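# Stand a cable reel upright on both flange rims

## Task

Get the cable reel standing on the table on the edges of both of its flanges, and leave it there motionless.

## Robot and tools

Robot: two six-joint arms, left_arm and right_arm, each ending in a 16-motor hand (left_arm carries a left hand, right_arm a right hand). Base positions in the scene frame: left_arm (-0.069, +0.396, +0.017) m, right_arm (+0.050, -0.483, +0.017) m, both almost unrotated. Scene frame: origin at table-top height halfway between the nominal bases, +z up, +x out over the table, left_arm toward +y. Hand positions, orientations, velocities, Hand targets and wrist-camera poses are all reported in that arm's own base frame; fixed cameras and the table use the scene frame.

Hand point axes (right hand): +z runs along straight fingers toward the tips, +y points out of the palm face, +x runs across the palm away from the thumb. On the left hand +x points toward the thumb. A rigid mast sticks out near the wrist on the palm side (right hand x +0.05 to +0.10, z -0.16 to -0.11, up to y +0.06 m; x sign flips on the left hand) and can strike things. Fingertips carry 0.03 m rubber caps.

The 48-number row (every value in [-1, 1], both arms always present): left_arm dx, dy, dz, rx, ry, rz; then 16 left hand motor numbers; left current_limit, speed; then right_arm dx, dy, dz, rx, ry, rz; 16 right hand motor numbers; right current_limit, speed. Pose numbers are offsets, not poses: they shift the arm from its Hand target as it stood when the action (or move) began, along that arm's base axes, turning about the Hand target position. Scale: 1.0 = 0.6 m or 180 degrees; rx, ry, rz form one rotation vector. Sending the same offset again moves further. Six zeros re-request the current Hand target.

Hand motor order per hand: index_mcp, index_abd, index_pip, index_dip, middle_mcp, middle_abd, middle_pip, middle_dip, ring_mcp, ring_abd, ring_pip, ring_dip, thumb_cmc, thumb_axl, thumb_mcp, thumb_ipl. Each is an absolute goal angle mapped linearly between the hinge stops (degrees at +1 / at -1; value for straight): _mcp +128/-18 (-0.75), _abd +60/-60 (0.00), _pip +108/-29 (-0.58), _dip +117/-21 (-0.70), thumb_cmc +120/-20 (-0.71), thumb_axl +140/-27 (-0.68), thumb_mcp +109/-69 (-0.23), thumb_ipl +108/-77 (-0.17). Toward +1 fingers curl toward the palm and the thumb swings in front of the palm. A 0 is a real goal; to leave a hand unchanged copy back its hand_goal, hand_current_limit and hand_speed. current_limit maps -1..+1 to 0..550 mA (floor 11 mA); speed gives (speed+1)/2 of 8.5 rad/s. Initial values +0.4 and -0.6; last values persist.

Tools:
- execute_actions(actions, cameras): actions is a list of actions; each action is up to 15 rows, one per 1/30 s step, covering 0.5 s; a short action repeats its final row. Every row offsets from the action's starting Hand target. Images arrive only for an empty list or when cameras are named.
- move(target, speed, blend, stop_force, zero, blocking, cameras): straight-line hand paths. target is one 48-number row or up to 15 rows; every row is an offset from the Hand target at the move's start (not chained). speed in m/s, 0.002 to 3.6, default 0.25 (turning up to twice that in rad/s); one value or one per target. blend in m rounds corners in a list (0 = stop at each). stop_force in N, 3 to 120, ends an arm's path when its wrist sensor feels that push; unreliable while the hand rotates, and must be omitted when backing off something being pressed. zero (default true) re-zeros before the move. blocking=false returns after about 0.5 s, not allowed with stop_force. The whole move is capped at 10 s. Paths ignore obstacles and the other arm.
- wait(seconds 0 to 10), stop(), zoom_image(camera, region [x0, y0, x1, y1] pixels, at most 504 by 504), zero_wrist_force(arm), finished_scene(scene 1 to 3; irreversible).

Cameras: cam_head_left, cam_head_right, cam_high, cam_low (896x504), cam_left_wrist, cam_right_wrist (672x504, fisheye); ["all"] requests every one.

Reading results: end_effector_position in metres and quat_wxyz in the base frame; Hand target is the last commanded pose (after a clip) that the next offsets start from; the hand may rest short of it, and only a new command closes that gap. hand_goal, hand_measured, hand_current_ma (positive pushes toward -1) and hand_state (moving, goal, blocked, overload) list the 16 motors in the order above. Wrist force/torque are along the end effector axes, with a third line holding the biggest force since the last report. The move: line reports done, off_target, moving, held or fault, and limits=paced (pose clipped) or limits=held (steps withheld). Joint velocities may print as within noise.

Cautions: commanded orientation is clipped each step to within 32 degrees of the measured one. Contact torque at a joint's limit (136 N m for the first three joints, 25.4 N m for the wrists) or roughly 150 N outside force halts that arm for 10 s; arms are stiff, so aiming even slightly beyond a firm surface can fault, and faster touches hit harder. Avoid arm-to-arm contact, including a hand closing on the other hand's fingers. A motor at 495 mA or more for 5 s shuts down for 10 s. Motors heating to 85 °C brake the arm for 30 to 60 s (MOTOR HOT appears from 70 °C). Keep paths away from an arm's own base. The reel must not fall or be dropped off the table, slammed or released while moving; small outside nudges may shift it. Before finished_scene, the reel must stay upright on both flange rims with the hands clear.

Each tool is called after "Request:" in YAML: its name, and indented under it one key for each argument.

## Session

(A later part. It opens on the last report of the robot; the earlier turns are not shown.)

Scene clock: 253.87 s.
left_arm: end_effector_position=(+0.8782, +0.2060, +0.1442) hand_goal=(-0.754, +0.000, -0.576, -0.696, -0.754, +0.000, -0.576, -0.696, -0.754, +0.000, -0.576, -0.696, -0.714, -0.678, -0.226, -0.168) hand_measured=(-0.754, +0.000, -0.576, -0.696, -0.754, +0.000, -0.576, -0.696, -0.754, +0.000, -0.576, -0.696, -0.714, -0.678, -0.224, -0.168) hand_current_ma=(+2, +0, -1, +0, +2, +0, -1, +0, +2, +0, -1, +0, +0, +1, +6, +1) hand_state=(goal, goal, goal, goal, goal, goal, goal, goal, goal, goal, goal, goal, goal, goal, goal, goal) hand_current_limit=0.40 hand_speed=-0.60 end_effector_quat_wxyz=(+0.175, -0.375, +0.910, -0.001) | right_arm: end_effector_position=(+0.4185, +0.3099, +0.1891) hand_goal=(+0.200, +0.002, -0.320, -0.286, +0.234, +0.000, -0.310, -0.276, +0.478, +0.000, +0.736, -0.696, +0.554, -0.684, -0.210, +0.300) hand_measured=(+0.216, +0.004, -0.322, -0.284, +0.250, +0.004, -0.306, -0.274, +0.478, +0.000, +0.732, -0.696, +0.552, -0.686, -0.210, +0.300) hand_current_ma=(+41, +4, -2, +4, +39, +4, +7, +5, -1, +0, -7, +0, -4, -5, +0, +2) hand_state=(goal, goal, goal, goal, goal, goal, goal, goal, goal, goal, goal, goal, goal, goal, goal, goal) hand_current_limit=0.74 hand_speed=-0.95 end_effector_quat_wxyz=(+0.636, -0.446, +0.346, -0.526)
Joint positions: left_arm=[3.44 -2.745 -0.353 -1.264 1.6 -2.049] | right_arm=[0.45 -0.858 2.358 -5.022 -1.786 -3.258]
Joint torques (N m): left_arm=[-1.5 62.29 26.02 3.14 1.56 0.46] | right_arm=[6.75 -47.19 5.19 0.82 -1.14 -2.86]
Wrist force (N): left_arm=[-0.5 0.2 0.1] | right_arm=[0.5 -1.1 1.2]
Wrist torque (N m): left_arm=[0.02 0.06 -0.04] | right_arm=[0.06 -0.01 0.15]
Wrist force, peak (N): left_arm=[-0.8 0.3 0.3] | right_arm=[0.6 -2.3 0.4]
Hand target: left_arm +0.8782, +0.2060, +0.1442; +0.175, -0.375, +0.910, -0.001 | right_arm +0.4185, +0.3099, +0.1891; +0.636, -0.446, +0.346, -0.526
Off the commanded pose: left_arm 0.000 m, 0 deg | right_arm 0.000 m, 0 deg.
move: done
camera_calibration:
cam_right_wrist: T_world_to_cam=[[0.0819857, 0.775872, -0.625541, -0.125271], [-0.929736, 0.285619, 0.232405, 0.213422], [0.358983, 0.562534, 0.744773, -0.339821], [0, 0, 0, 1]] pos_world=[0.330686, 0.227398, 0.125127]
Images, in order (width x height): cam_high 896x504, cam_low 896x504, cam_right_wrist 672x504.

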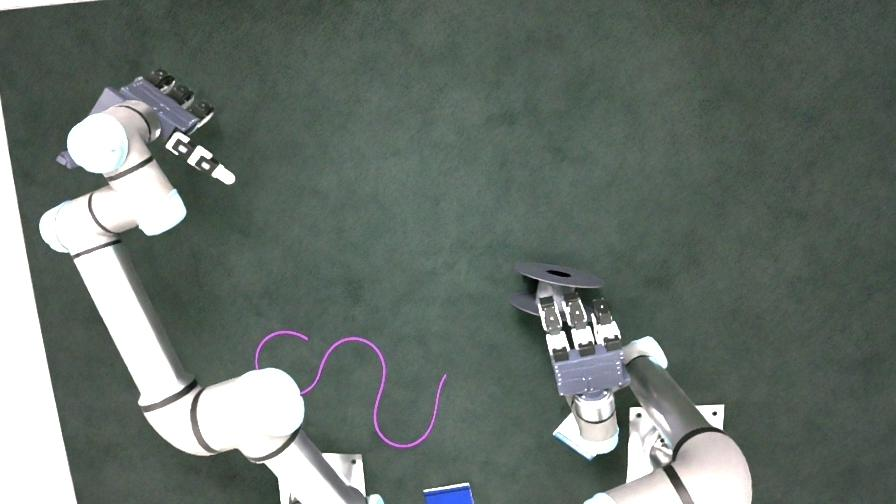

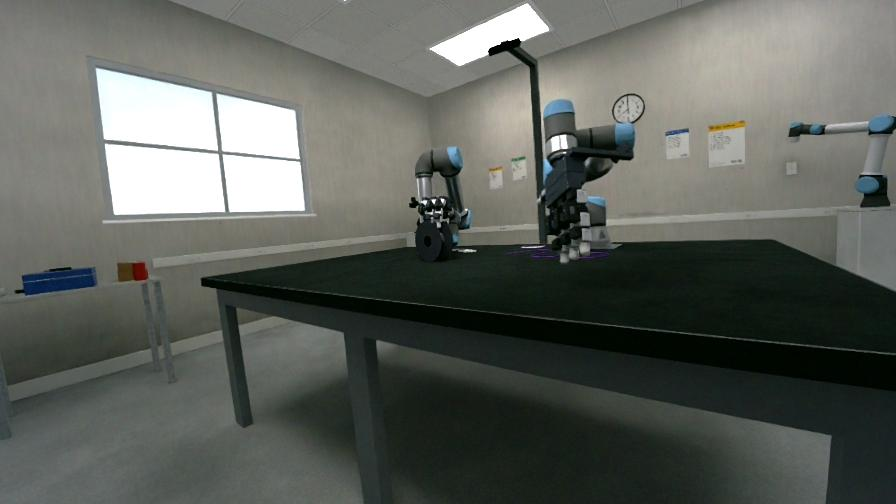

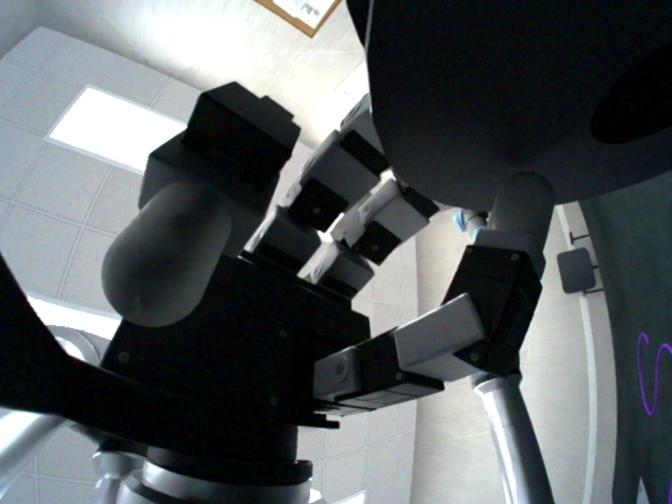

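Request:
wait:
  seconds: 0.3
  cameras: ["cam_low","cam_high"]

Request:
zoom_image:
  camera: "cam_low"
  region: [390, 195, 470, 275]

Request:
zoom_image:
  camera: "cam_high"
  region: [490, 220, 620, 320]

Scene clock: 259.40 s.
left_arm: end_effector_position=(+0.8782, +0.2060, +0.1442) hand_goal=(-0.754, +0.000, -0.576, -0.696, -0.754, +0.000, -0.576, -0.696, -0.754, +0.000, -0.576, -0.696, -0.714, -0.678, -0.226, -0.168) hand_measured=(-0.754, +0.000, -0.576, -0.696, -0.754, +0.000, -0.576, -0.696, -0.754, +0.000, -0.576, -0.696, -0.714, -0.678, -0.224, -0.168) hand_current_ma=(+2, +0, -1, +0, +2, +0, -1, +0, +2, +0, -1, +0, +0, +1, +6, +1) hand_state=(goal, goal, goal, goal, goal, goal, goal, goal, goal, goal, goal, goal, goal, goal, goal, goal) hand_current_limit=0.40 hand_speed=-0.60 end_effector_quat_wxyz=(+0.175, -0.375, +0.910, -0.001) | right_arm: end_effector_position=(+0.4185, +0.3099, +0.1891) hand_goal=(+0.200, +0.002, -0.320, -0.286, +0.234, +0.000, -0.310, -0.276, +0.478, +0.000, +0.736, -0.696, +0.554, -0.684, -0.210, +0.300) hand_measured=(+0.216, +0.004, -0.322, -0.284, +0.250, +0.004, -0.306, -0.274, +0.478, +0.000, +0.732, -0.696, +0.552, -0.686, -0.210, +0.300) hand_current_ma=(+41, +4, -2, +4, +39, +4, +7, +5, -1, +0, -7, +0, -4, -5, +0, +2) hand_state=(goal, goal, goal, goal, goal, goal, goal, goal, goal, goal, goal, goal, goal, goal, goal, goal) hand_current_limit=0.74 hand_speed=-0.95 end_effector_quat_wxyz=(+0.636, -0.446, +0.346, -0.526)
Joint positions: left_arm=[3.44 -2.745 -0.353 -1.264 1.6 -2.049] | right_arm=[0.45 -0.858 2.358 -5.022 -1.786 -3.258]
Joint torques (N m): left_arm=[-2.02 62.47 25.1 3.13 1.46 0.45] | right_arm=[6.1 -47.24 5.95 -2.56 -1.07 -2.61]
Wrist force (N): left_arm=[-0.6 0.1 0.0] | right_arm=[0.5 -1.0 0.9]
Wrist torque (N m): left_arm=[0.01 0.07 -0.05] | right_arm=[0.09 0.00 0.16]
Wrist force, peak (N): left_arm=[-0.5 0.5 -0.1] | right_arm=[0.6 -1.4 1.3]
Hand target: left_arm +0.8782, +0.2060, +0.1442; +0.175, -0.375, +0.910, -0.001 | right_arm +0.4185, +0.3099, +0.1891; +0.636, -0.446, +0.346, -0.526
Off the commanded pose: left_arm 0.000 m, 0 deg | right_arm 0.000 m, 0 deg.
wait: 0.30 s; at rest from the start
Images, in order (width x height): cam_high 896x504, cam_low 896x504.

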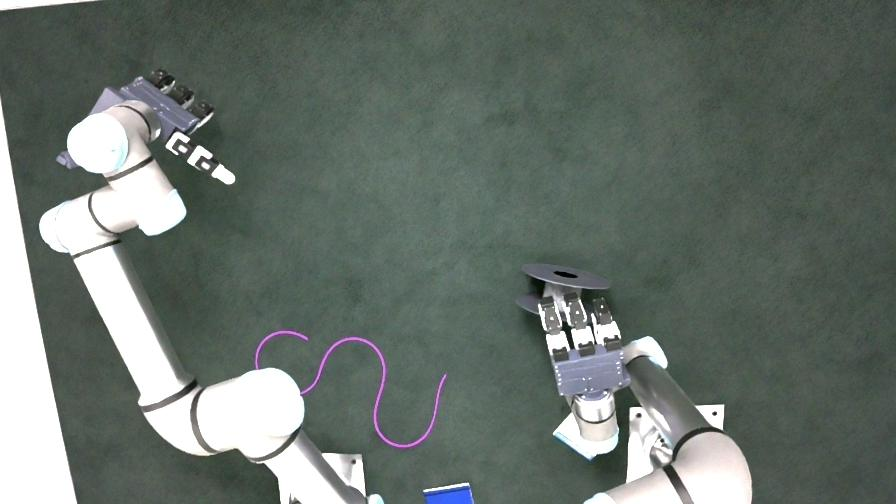

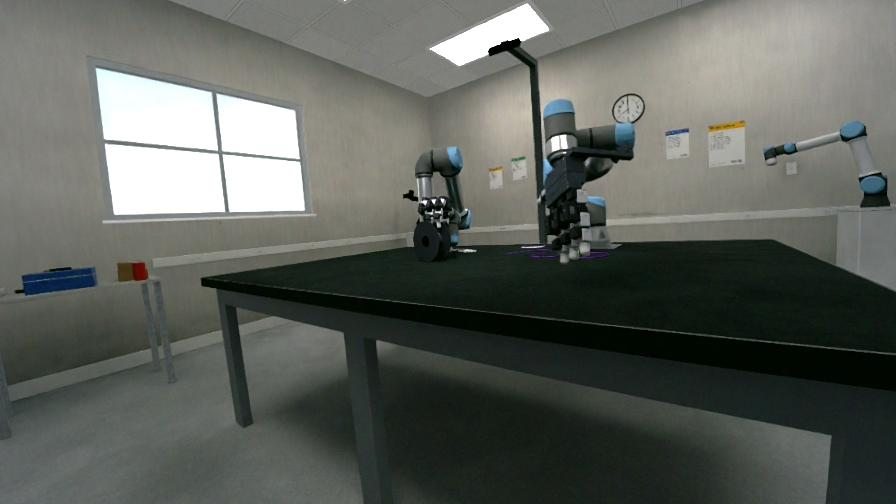

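Scaled by 6.300 from the camera's 896x504 image, which has a finer 1280x720 frame.

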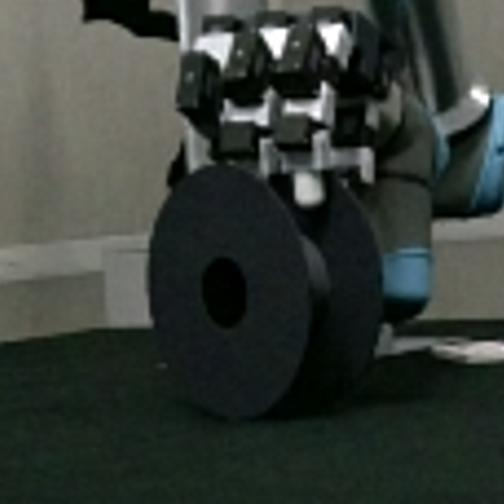

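Scaled by 3.877 from the camera's 896x504 image, which has a finer 1280x720 frame.

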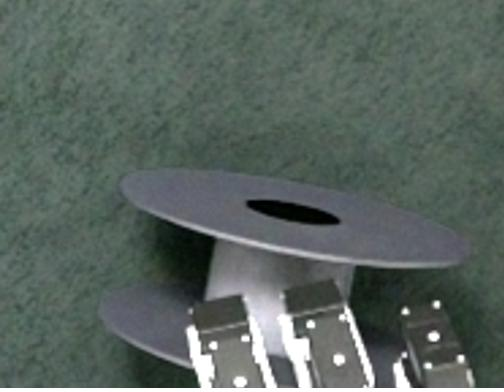

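Request:
wait:
  seconds: 0.3
  cameras: ["cam_high", "cam_low"]

Request:
zoom_image:
  camera: "cam_high"
  region: [490, 220, 620, 320]

Scene clock: 264.13 s.
left_arm: end_effector_position=(+0.8782, +0.2060, +0.1442) hand_goal=(-0.754, +0.000, -0.576, -0.696, -0.754, +0.000, -0.576, -0.696, -0.754, +0.000, -0.576, -0.696, -0.714, -0.678, -0.226, -0.168) hand_measured=(-0.754, +0.000, -0.576, -0.696, -0.754, +0.000, -0.576, -0.696, -0.754, +0.000, -0.576, -0.696, -0.714, -0.678, -0.224, -0.168) hand_current_ma=(+2, +0, -1, +0, +2, +0, -1, +0, +2, +0, -1, +0, +0, +1, +6, +1) hand_state=(goal, goal, goal, goal, goal, goal, goal, goal, goal, goal, goal, goal, goal, goal, goal, goal) hand_current_limit=0.40 hand_speed=-0.60 end_effector_quat_wxyz=(+0.175, -0.375, +0.910, -0.001) | right_arm: end_effector_position=(+0.4185, +0.3099, +0.1891) hand_goal=(+0.200, +0.002, -0.320, -0.286, +0.234, +0.000, -0.310, -0.276, +0.478, +0.000, +0.736, -0.696, +0.554, -0.684, -0.210, +0.300) hand_measured=(+0.216, +0.004, -0.322, -0.284, +0.250, +0.004, -0.306, -0.274, +0.478, +0.000, +0.732, -0.696, +0.552, -0.686, -0.210, +0.300) hand_current_ma=(+41, +4, -2, +4, +39, +4, +7, +5, -1, +0, -7, +0, -4, -5, +0, +2) hand_state=(goal, goal, goal, goal, goal, goal, goal, goal, goal, goal, goal, goal, goal, goal, goal, goal) hand_current_limit=0.74 hand_speed=-0.95 end_effector_quat_wxyz=(+0.636, -0.446, +0.346, -0.526)
Joint positions: left_arm=[3.44 -2.745 -0.353 -1.264 1.6 -2.049] | right_arm=[0.45 -0.858 2.358 -5.022 -1.786 -3.258]
Joint torques (N m): left_arm=[-2.5 62.05 25.84 3.19 1.52 0.47] | right_arm=[6.56 -47.41 4.89 -2.41 -1.08 -2.67]
Wrist force (N): left_arm=[-0.2 0.4 0.2] | right_arm=[0.4 -1.2 0.8]
Wrist torque (N m): left_arm=[0.04 0.03 -0.02] | right_arm=[0.08 0.01 0.15]
Wrist force, peak (N): left_arm=[-0.6 0.4 0.1] | right_arm=[0.8 -1.4 1.3]
Hand target: left_arm +0.8782, +0.2060, +0.1442; +0.175, -0.375, +0.910, -0.001 | right_arm +0.4185, +0.3099, +0.1891; +0.636, -0.446, +0.346, -0.526
Off the commanded pose: left_arm 0.000 m, 0 deg | right_arm 0.000 m, 0 deg.
wait: 0.30 s; at rest from the start
Images, in order (width x height): cam_high 896x504, cam_low 896x504.

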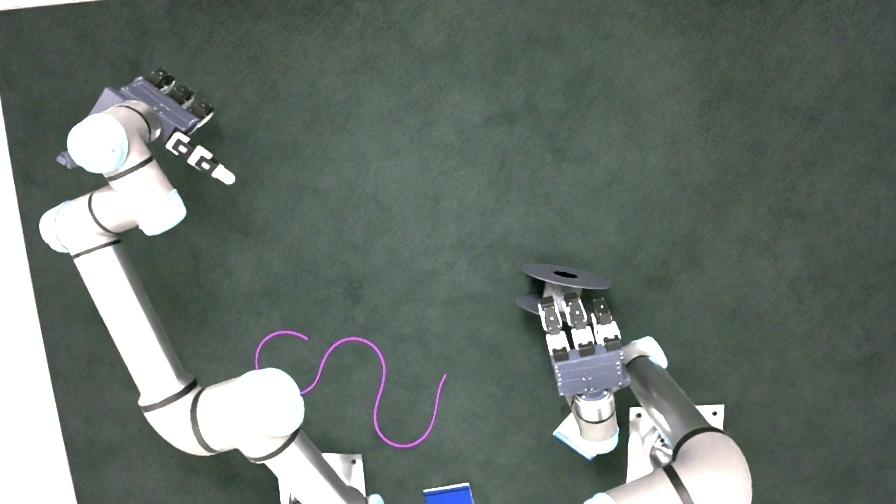

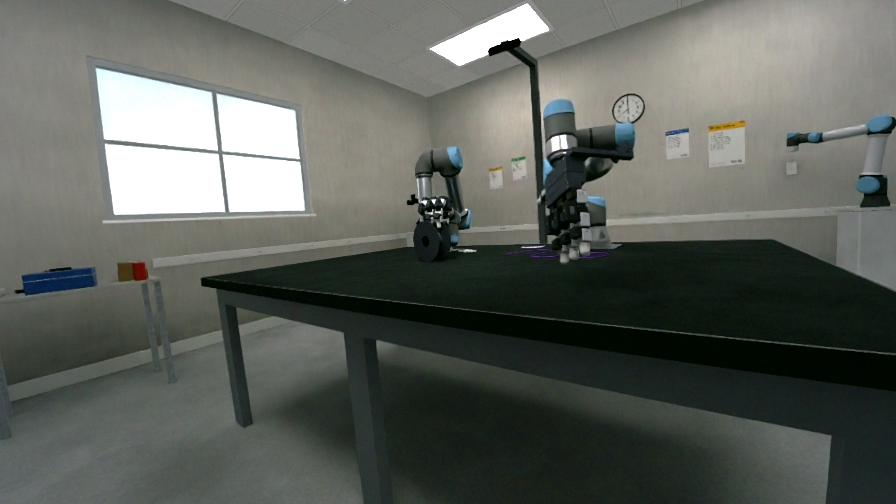

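Scaled by 3.877 from the camera's 896x504 image, which has a finer 1280x720 frame.

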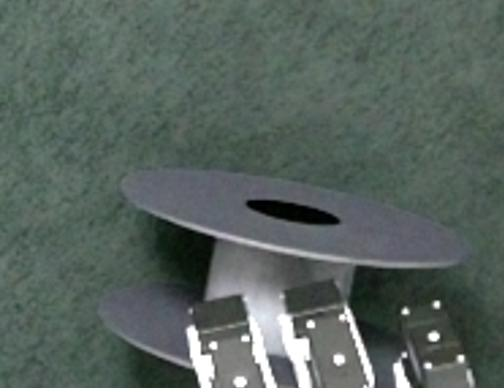

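Request:
move:
  target:
    - [0,0,0,0,0,0,-0.754,0,-0.576,-0.696,-0.754,0,-0.576,-0.696,-0.754,0,-0.576,-0.696,-0.714,-0.678,-0.226,-0.168,0.4,-0.6,0,0,0,0,0,0,0.165,0.003,-0.32,-0.31,0.175,0.001,-0.31,-0.30,0.479,0,0.737,-0.696,0.571,-0.68,-0.36,0.29,0.74,-0.96]
    - [0,0,0,0,0,0,-0.754,0,-0.576,-0.696,-0.754,0,-0.576,-0.696,-0.754,0,-0.576,-0.696,-0.714,-0.678,-0.226,-0.168,0.4,-0.6,0,0,0.04,0,0,0,0.165,0.003,-0.32,-0.31,0.175,0.001,-0.31,-0.30,0.479,0,0.737,-0.696,0.571,-0.68,-0.36,0.29,0.74,-0.96]
  speed: 0.02
  cameras: ["cam_low","cam_high","cam_right_wrist"]

Request:
zoom_image:
  camera: "cam_high"
  region: [490, 220, 620, 320]

Request:
zoom_image:
  camera: "cam_low"
  region: [390, 195, 470, 275]

Scene clock: 278.63 s.
left_arm: end_effector_position=(+0.8782, +0.2060, +0.1442) hand_goal=(-0.754, +0.000, -0.576, -0.696, -0.754, +0.000, -0.576, -0.696, -0.754, +0.000, -0.576, -0.696, -0.714, -0.678, -0.226, -0.168) hand_measured=(-0.754, +0.000, -0.576, -0.696, -0.754, +0.000, -0.576, -0.696, -0.754, +0.000, -0.576, -0.696, -0.714, -0.678, -0.224, -0.168) hand_current_ma=(+2, +0, -1, +0, +2, +0, -1, +0, +2, +0, -1, +0, +0, +1, +6, +1) hand_state=(goal, goal, goal, goal, goal, goal, goal, goal, goal, goal, goal, goal, goal, goal, goal, goal) hand_current_limit=0.40 hand_speed=-0.60 end_effector_quat_wxyz=(+0.175, -0.375, +0.910, -0.001) | right_arm: end_effector_position=(+0.4185, +0.3099, +0.2131) hand_goal=(+0.164, +0.002, -0.320, -0.310, +0.174, +0.000, -0.310, -0.300, +0.478, +0.000, +0.736, -0.696, +0.570, -0.680, -0.360, +0.290) hand_measured=(+0.180, +0.004, -0.322, -0.308, +0.190, +0.004, -0.306, -0.298, +0.478, +0.000, +0.732, -0.696, +0.568, -0.682, -0.360, +0.290) hand_current_ma=(+43, +4, -2, +4, +43, +4, +7, +5, -1, +0, -7, +0, -4, -5, +1, +2) hand_state=(goal, goal, goal, goal, goal, goal, goal, goal, goal, goal, goal, goal, goal, goal, goal, goal) hand_current_limit=0.74 hand_speed=-0.96 end_effector_quat_wxyz=(+0.636, -0.446, +0.346, -0.526)
Joint positions: left_arm=[3.44 -2.745 -0.353 -1.264 1.6 -2.049] | right_arm=[0.45 -0.938 2.37 -4.954 -1.786 -3.258]
Joint torques (N m): left_arm=[-1.96 62.6 26 3.24 1.46 0.48] | right_arm=[5.17 -46.38 3.24 1.09 0.62 -2.67]
Wrist force (N): left_arm=[-0.3 0.2 0.2] | right_arm=[0.6 -1.1 0.9]
Wrist torque (N m): left_arm=[0.01 0.05 -0.03] | right_arm=[0.08 -0.01 0.15]
Wrist force, peak (N): left_arm=[-0.6 0.5 -0.1] | right_arm=[0.5 -1.5 1.4]
Hand target: left_arm +0.8782, +0.2060, +0.1442; +0.175, -0.375, +0.910, -0.001 | right_arm +0.4185, +0.3099, +0.2131; +0.636, -0.446, +0.346, -0.526
Off the commanded pose: left_arm 0.000 m, 0 deg | right_arm 0.000 m, 0 deg.
move: done
camera_calibration:
cam_right_wrist: T_world_to_cam=[[0.0819857, 0.775872, -0.625541, -0.110258], [-0.929736, 0.285619, 0.232405, 0.207844], [0.358983, 0.562534, 0.744773, -0.357696], [0, 0, 0, 1]] pos_world=[0.330686, 0.227398, 0.149127]
Images, in order (width x height): cam_high 896x504, cam_low 896x504, cam_right_wrist 672x504.

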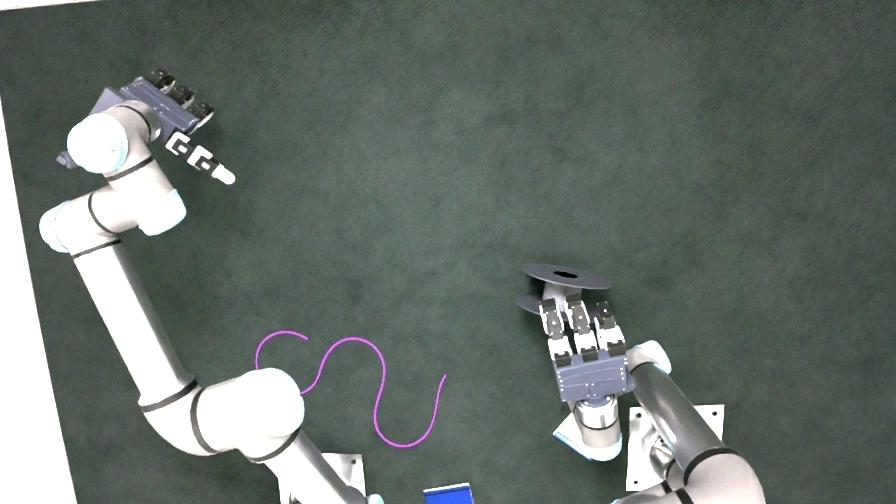

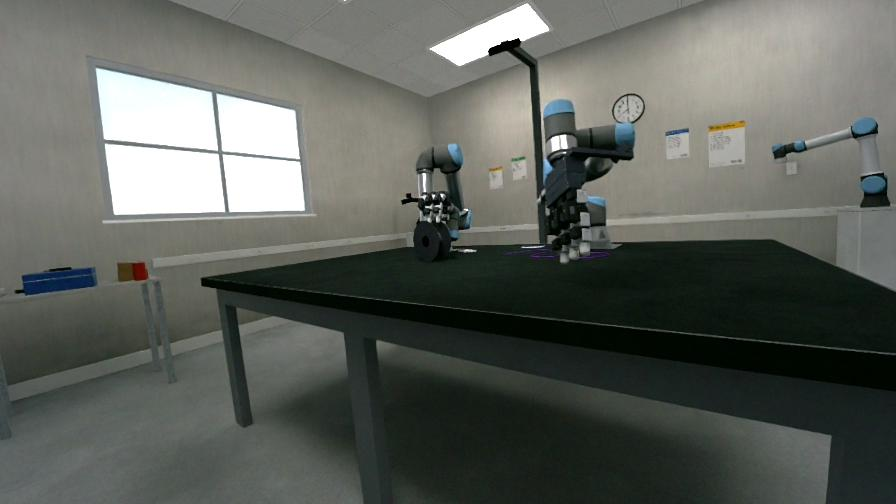

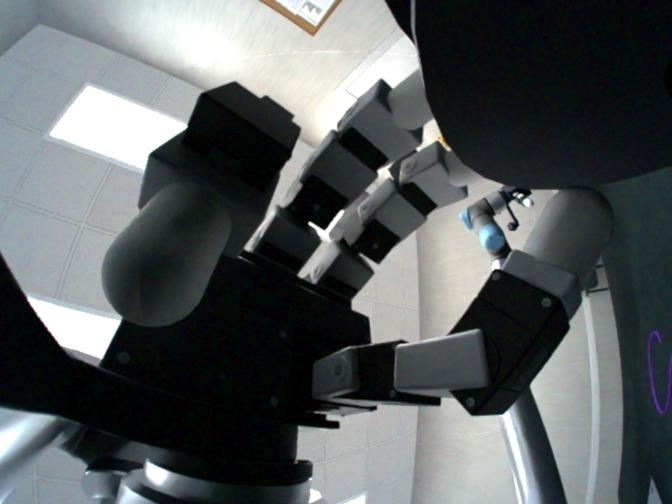

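Scaled by 3.877 from the camera's 896x504 image, which has a finer 1280x720 frame.

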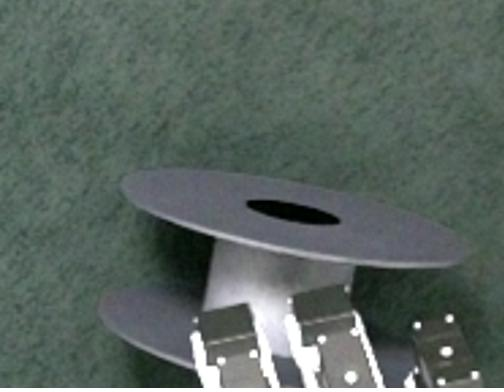

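Scaled by 6.300 from the camera's 896x504 image, which has a finer 1280x720 frame.

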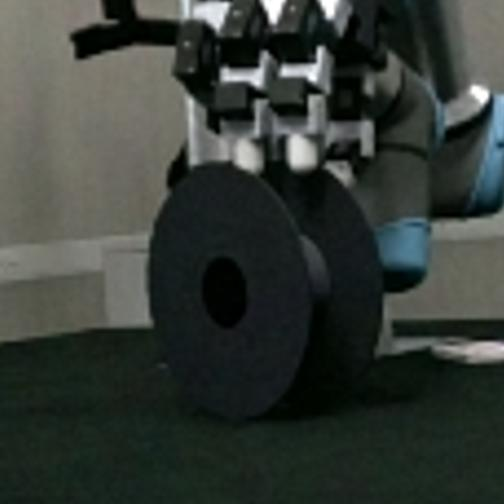

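Request:
move:
  target: [0,0,0,0,0,0,-0.754,0,-0.576,-0.696,-0.754,0,-0.576,-0.696,-0.754,0,-0.576,-0.696,-0.714,-0.678,-0.226,-0.168,0.4,-0.6,0,0,0.1,0,0,0,0.165,0.003,-0.32,-0.31,0.175,0.001,-0.31,-0.30,0.479,0,0.737,-0.696,0.571,-0.68,-0.36,0.29,0.74,-0.96]
  speed: 0.06
  cameras: ["cam_low","cam_high"]

Request:
zoom_image:
  camera: "cam_low"
  region: [390, 195, 470, 275]

Scene clock: 286.53 s.
left_arm: end_effector_position=(+0.8782, +0.2060, +0.1442) hand_goal=(-0.754, +0.000, -0.576, -0.696, -0.754, +0.000, -0.576, -0.696, -0.754, +0.000, -0.576, -0.696, -0.714, -0.678, -0.226, -0.168) hand_measured=(-0.754, +0.000, -0.576, -0.696, -0.754, +0.000, -0.576, -0.696, -0.754, +0.000, -0.576, -0.696, -0.714, -0.678, -0.224, -0.168) hand_current_ma=(+2, +0, -1, +0, +2, +0, -1, +0, +2, +0, -1, +0, +0, +1, +6, +1) hand_state=(goal, goal, goal, goal, goal, goal, goal, goal, goal, goal, goal, goal, goal, goal, goal, goal) hand_current_limit=0.40 hand_speed=-0.60 end_effector_quat_wxyz=(+0.175, -0.375, +0.910, -0.001) | right_arm: end_effector_position=(+0.4185, +0.3099, +0.2731) hand_goal=(+0.164, +0.002, -0.320, -0.310, +0.174, +0.000, -0.310, -0.300, +0.478, +0.000, +0.736, -0.696, +0.570, -0.680, -0.360, +0.290) hand_measured=(+0.180, +0.004, -0.322, -0.308, +0.190, +0.004, -0.306, -0.298, +0.478, +0.000, +0.732, -0.696, +0.568, -0.682, -0.360, +0.290) hand_current_ma=(+42, +4, -2, +4, +42, +4, +7, +5, -1, +0, -7, +0, -4, -5, +1, +2) hand_state=(goal, goal, goal, goal, goal, goal, goal, goal, goal, goal, goal, goal, goal, goal, goal, goal) hand_current_limit=0.74 hand_speed=-0.96 end_effector_quat_wxyz=(+0.636, -0.446, +0.346, -0.526)
Joint positions: left_arm=[3.44 -2.745 -0.353 -1.264 1.6 -2.049] | right_arm=[0.45 -1.137 2.378 -4.764 -1.786 -3.258]
Joint torques (N m): left_arm=[-2.7 62.57 25.99 3.22 1.55 0.57] | right_arm=[1.17 -41.47 -14.13 1.2 -0.66 -0.35]
Wrist force (N): left_arm=[-0.5 0.1 0.1] | right_arm=[0.3 -1.5 1.0]
Wrist torque (N m): left_arm=[0.02 0.07 -0.05] | right_arm=[0.04 0.02 0.12]
Wrist force, peak (N): left_arm=[-0.6 0.4 0.0] | right_arm=[1.1 -1.7 0.7]
Hand target: left_arm +0.8782, +0.2060, +0.1442; +0.175, -0.375, +0.910, -0.001 | right_arm +0.4185, +0.3099, +0.2731; +0.636, -0.446, +0.346, -0.526
Off the commanded pose: left_arm 0.000 m, 0 deg | right_arm 0.000 m, 0 deg.
move: done
Images, in order (width x height): cam_high 896x504, cam_low 896x504.

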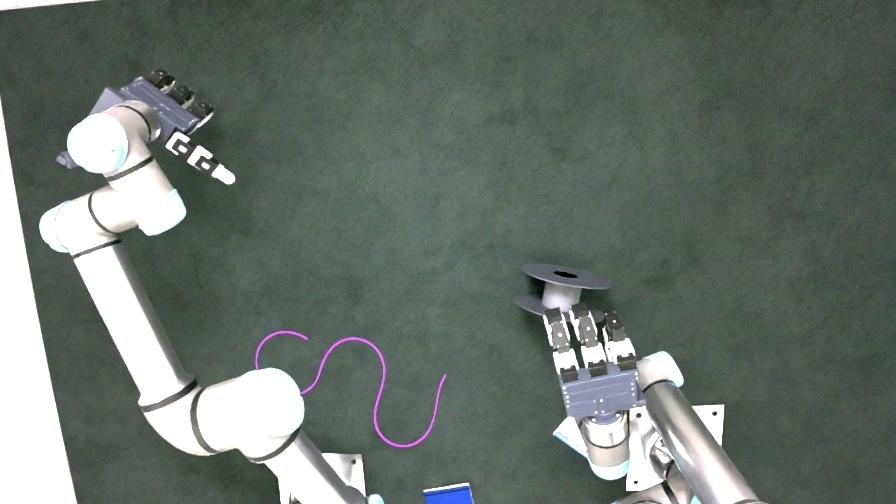

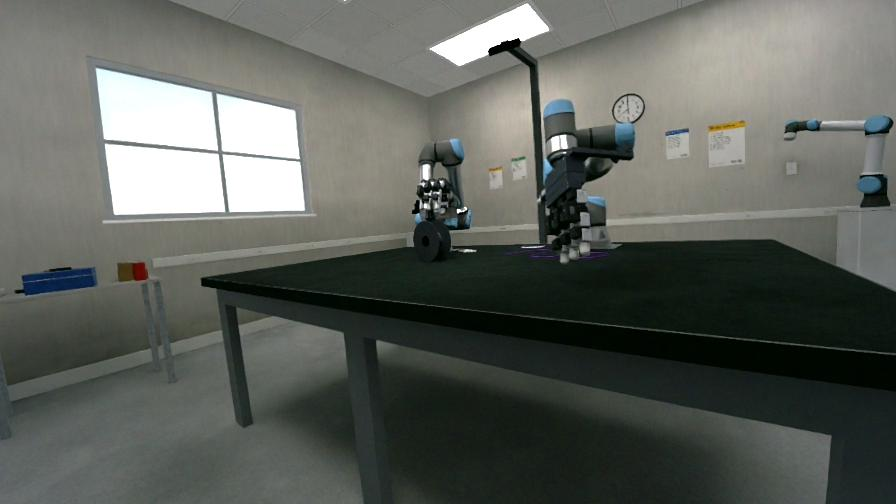

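Scaled by 6.300 from the camera's 896x504 image, which has a finer 1280x720 frame.

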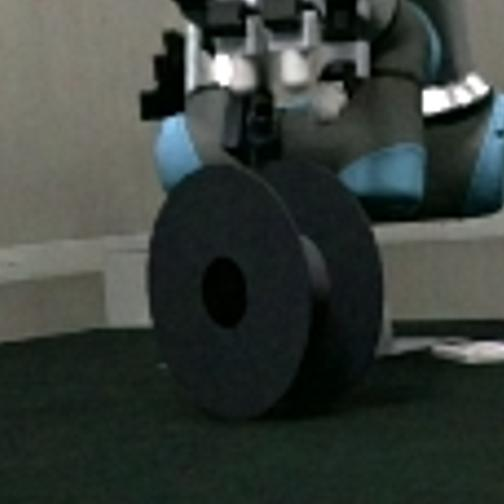

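Request:
finished_scene:
  scene: 3

The scene is finished: the task was done.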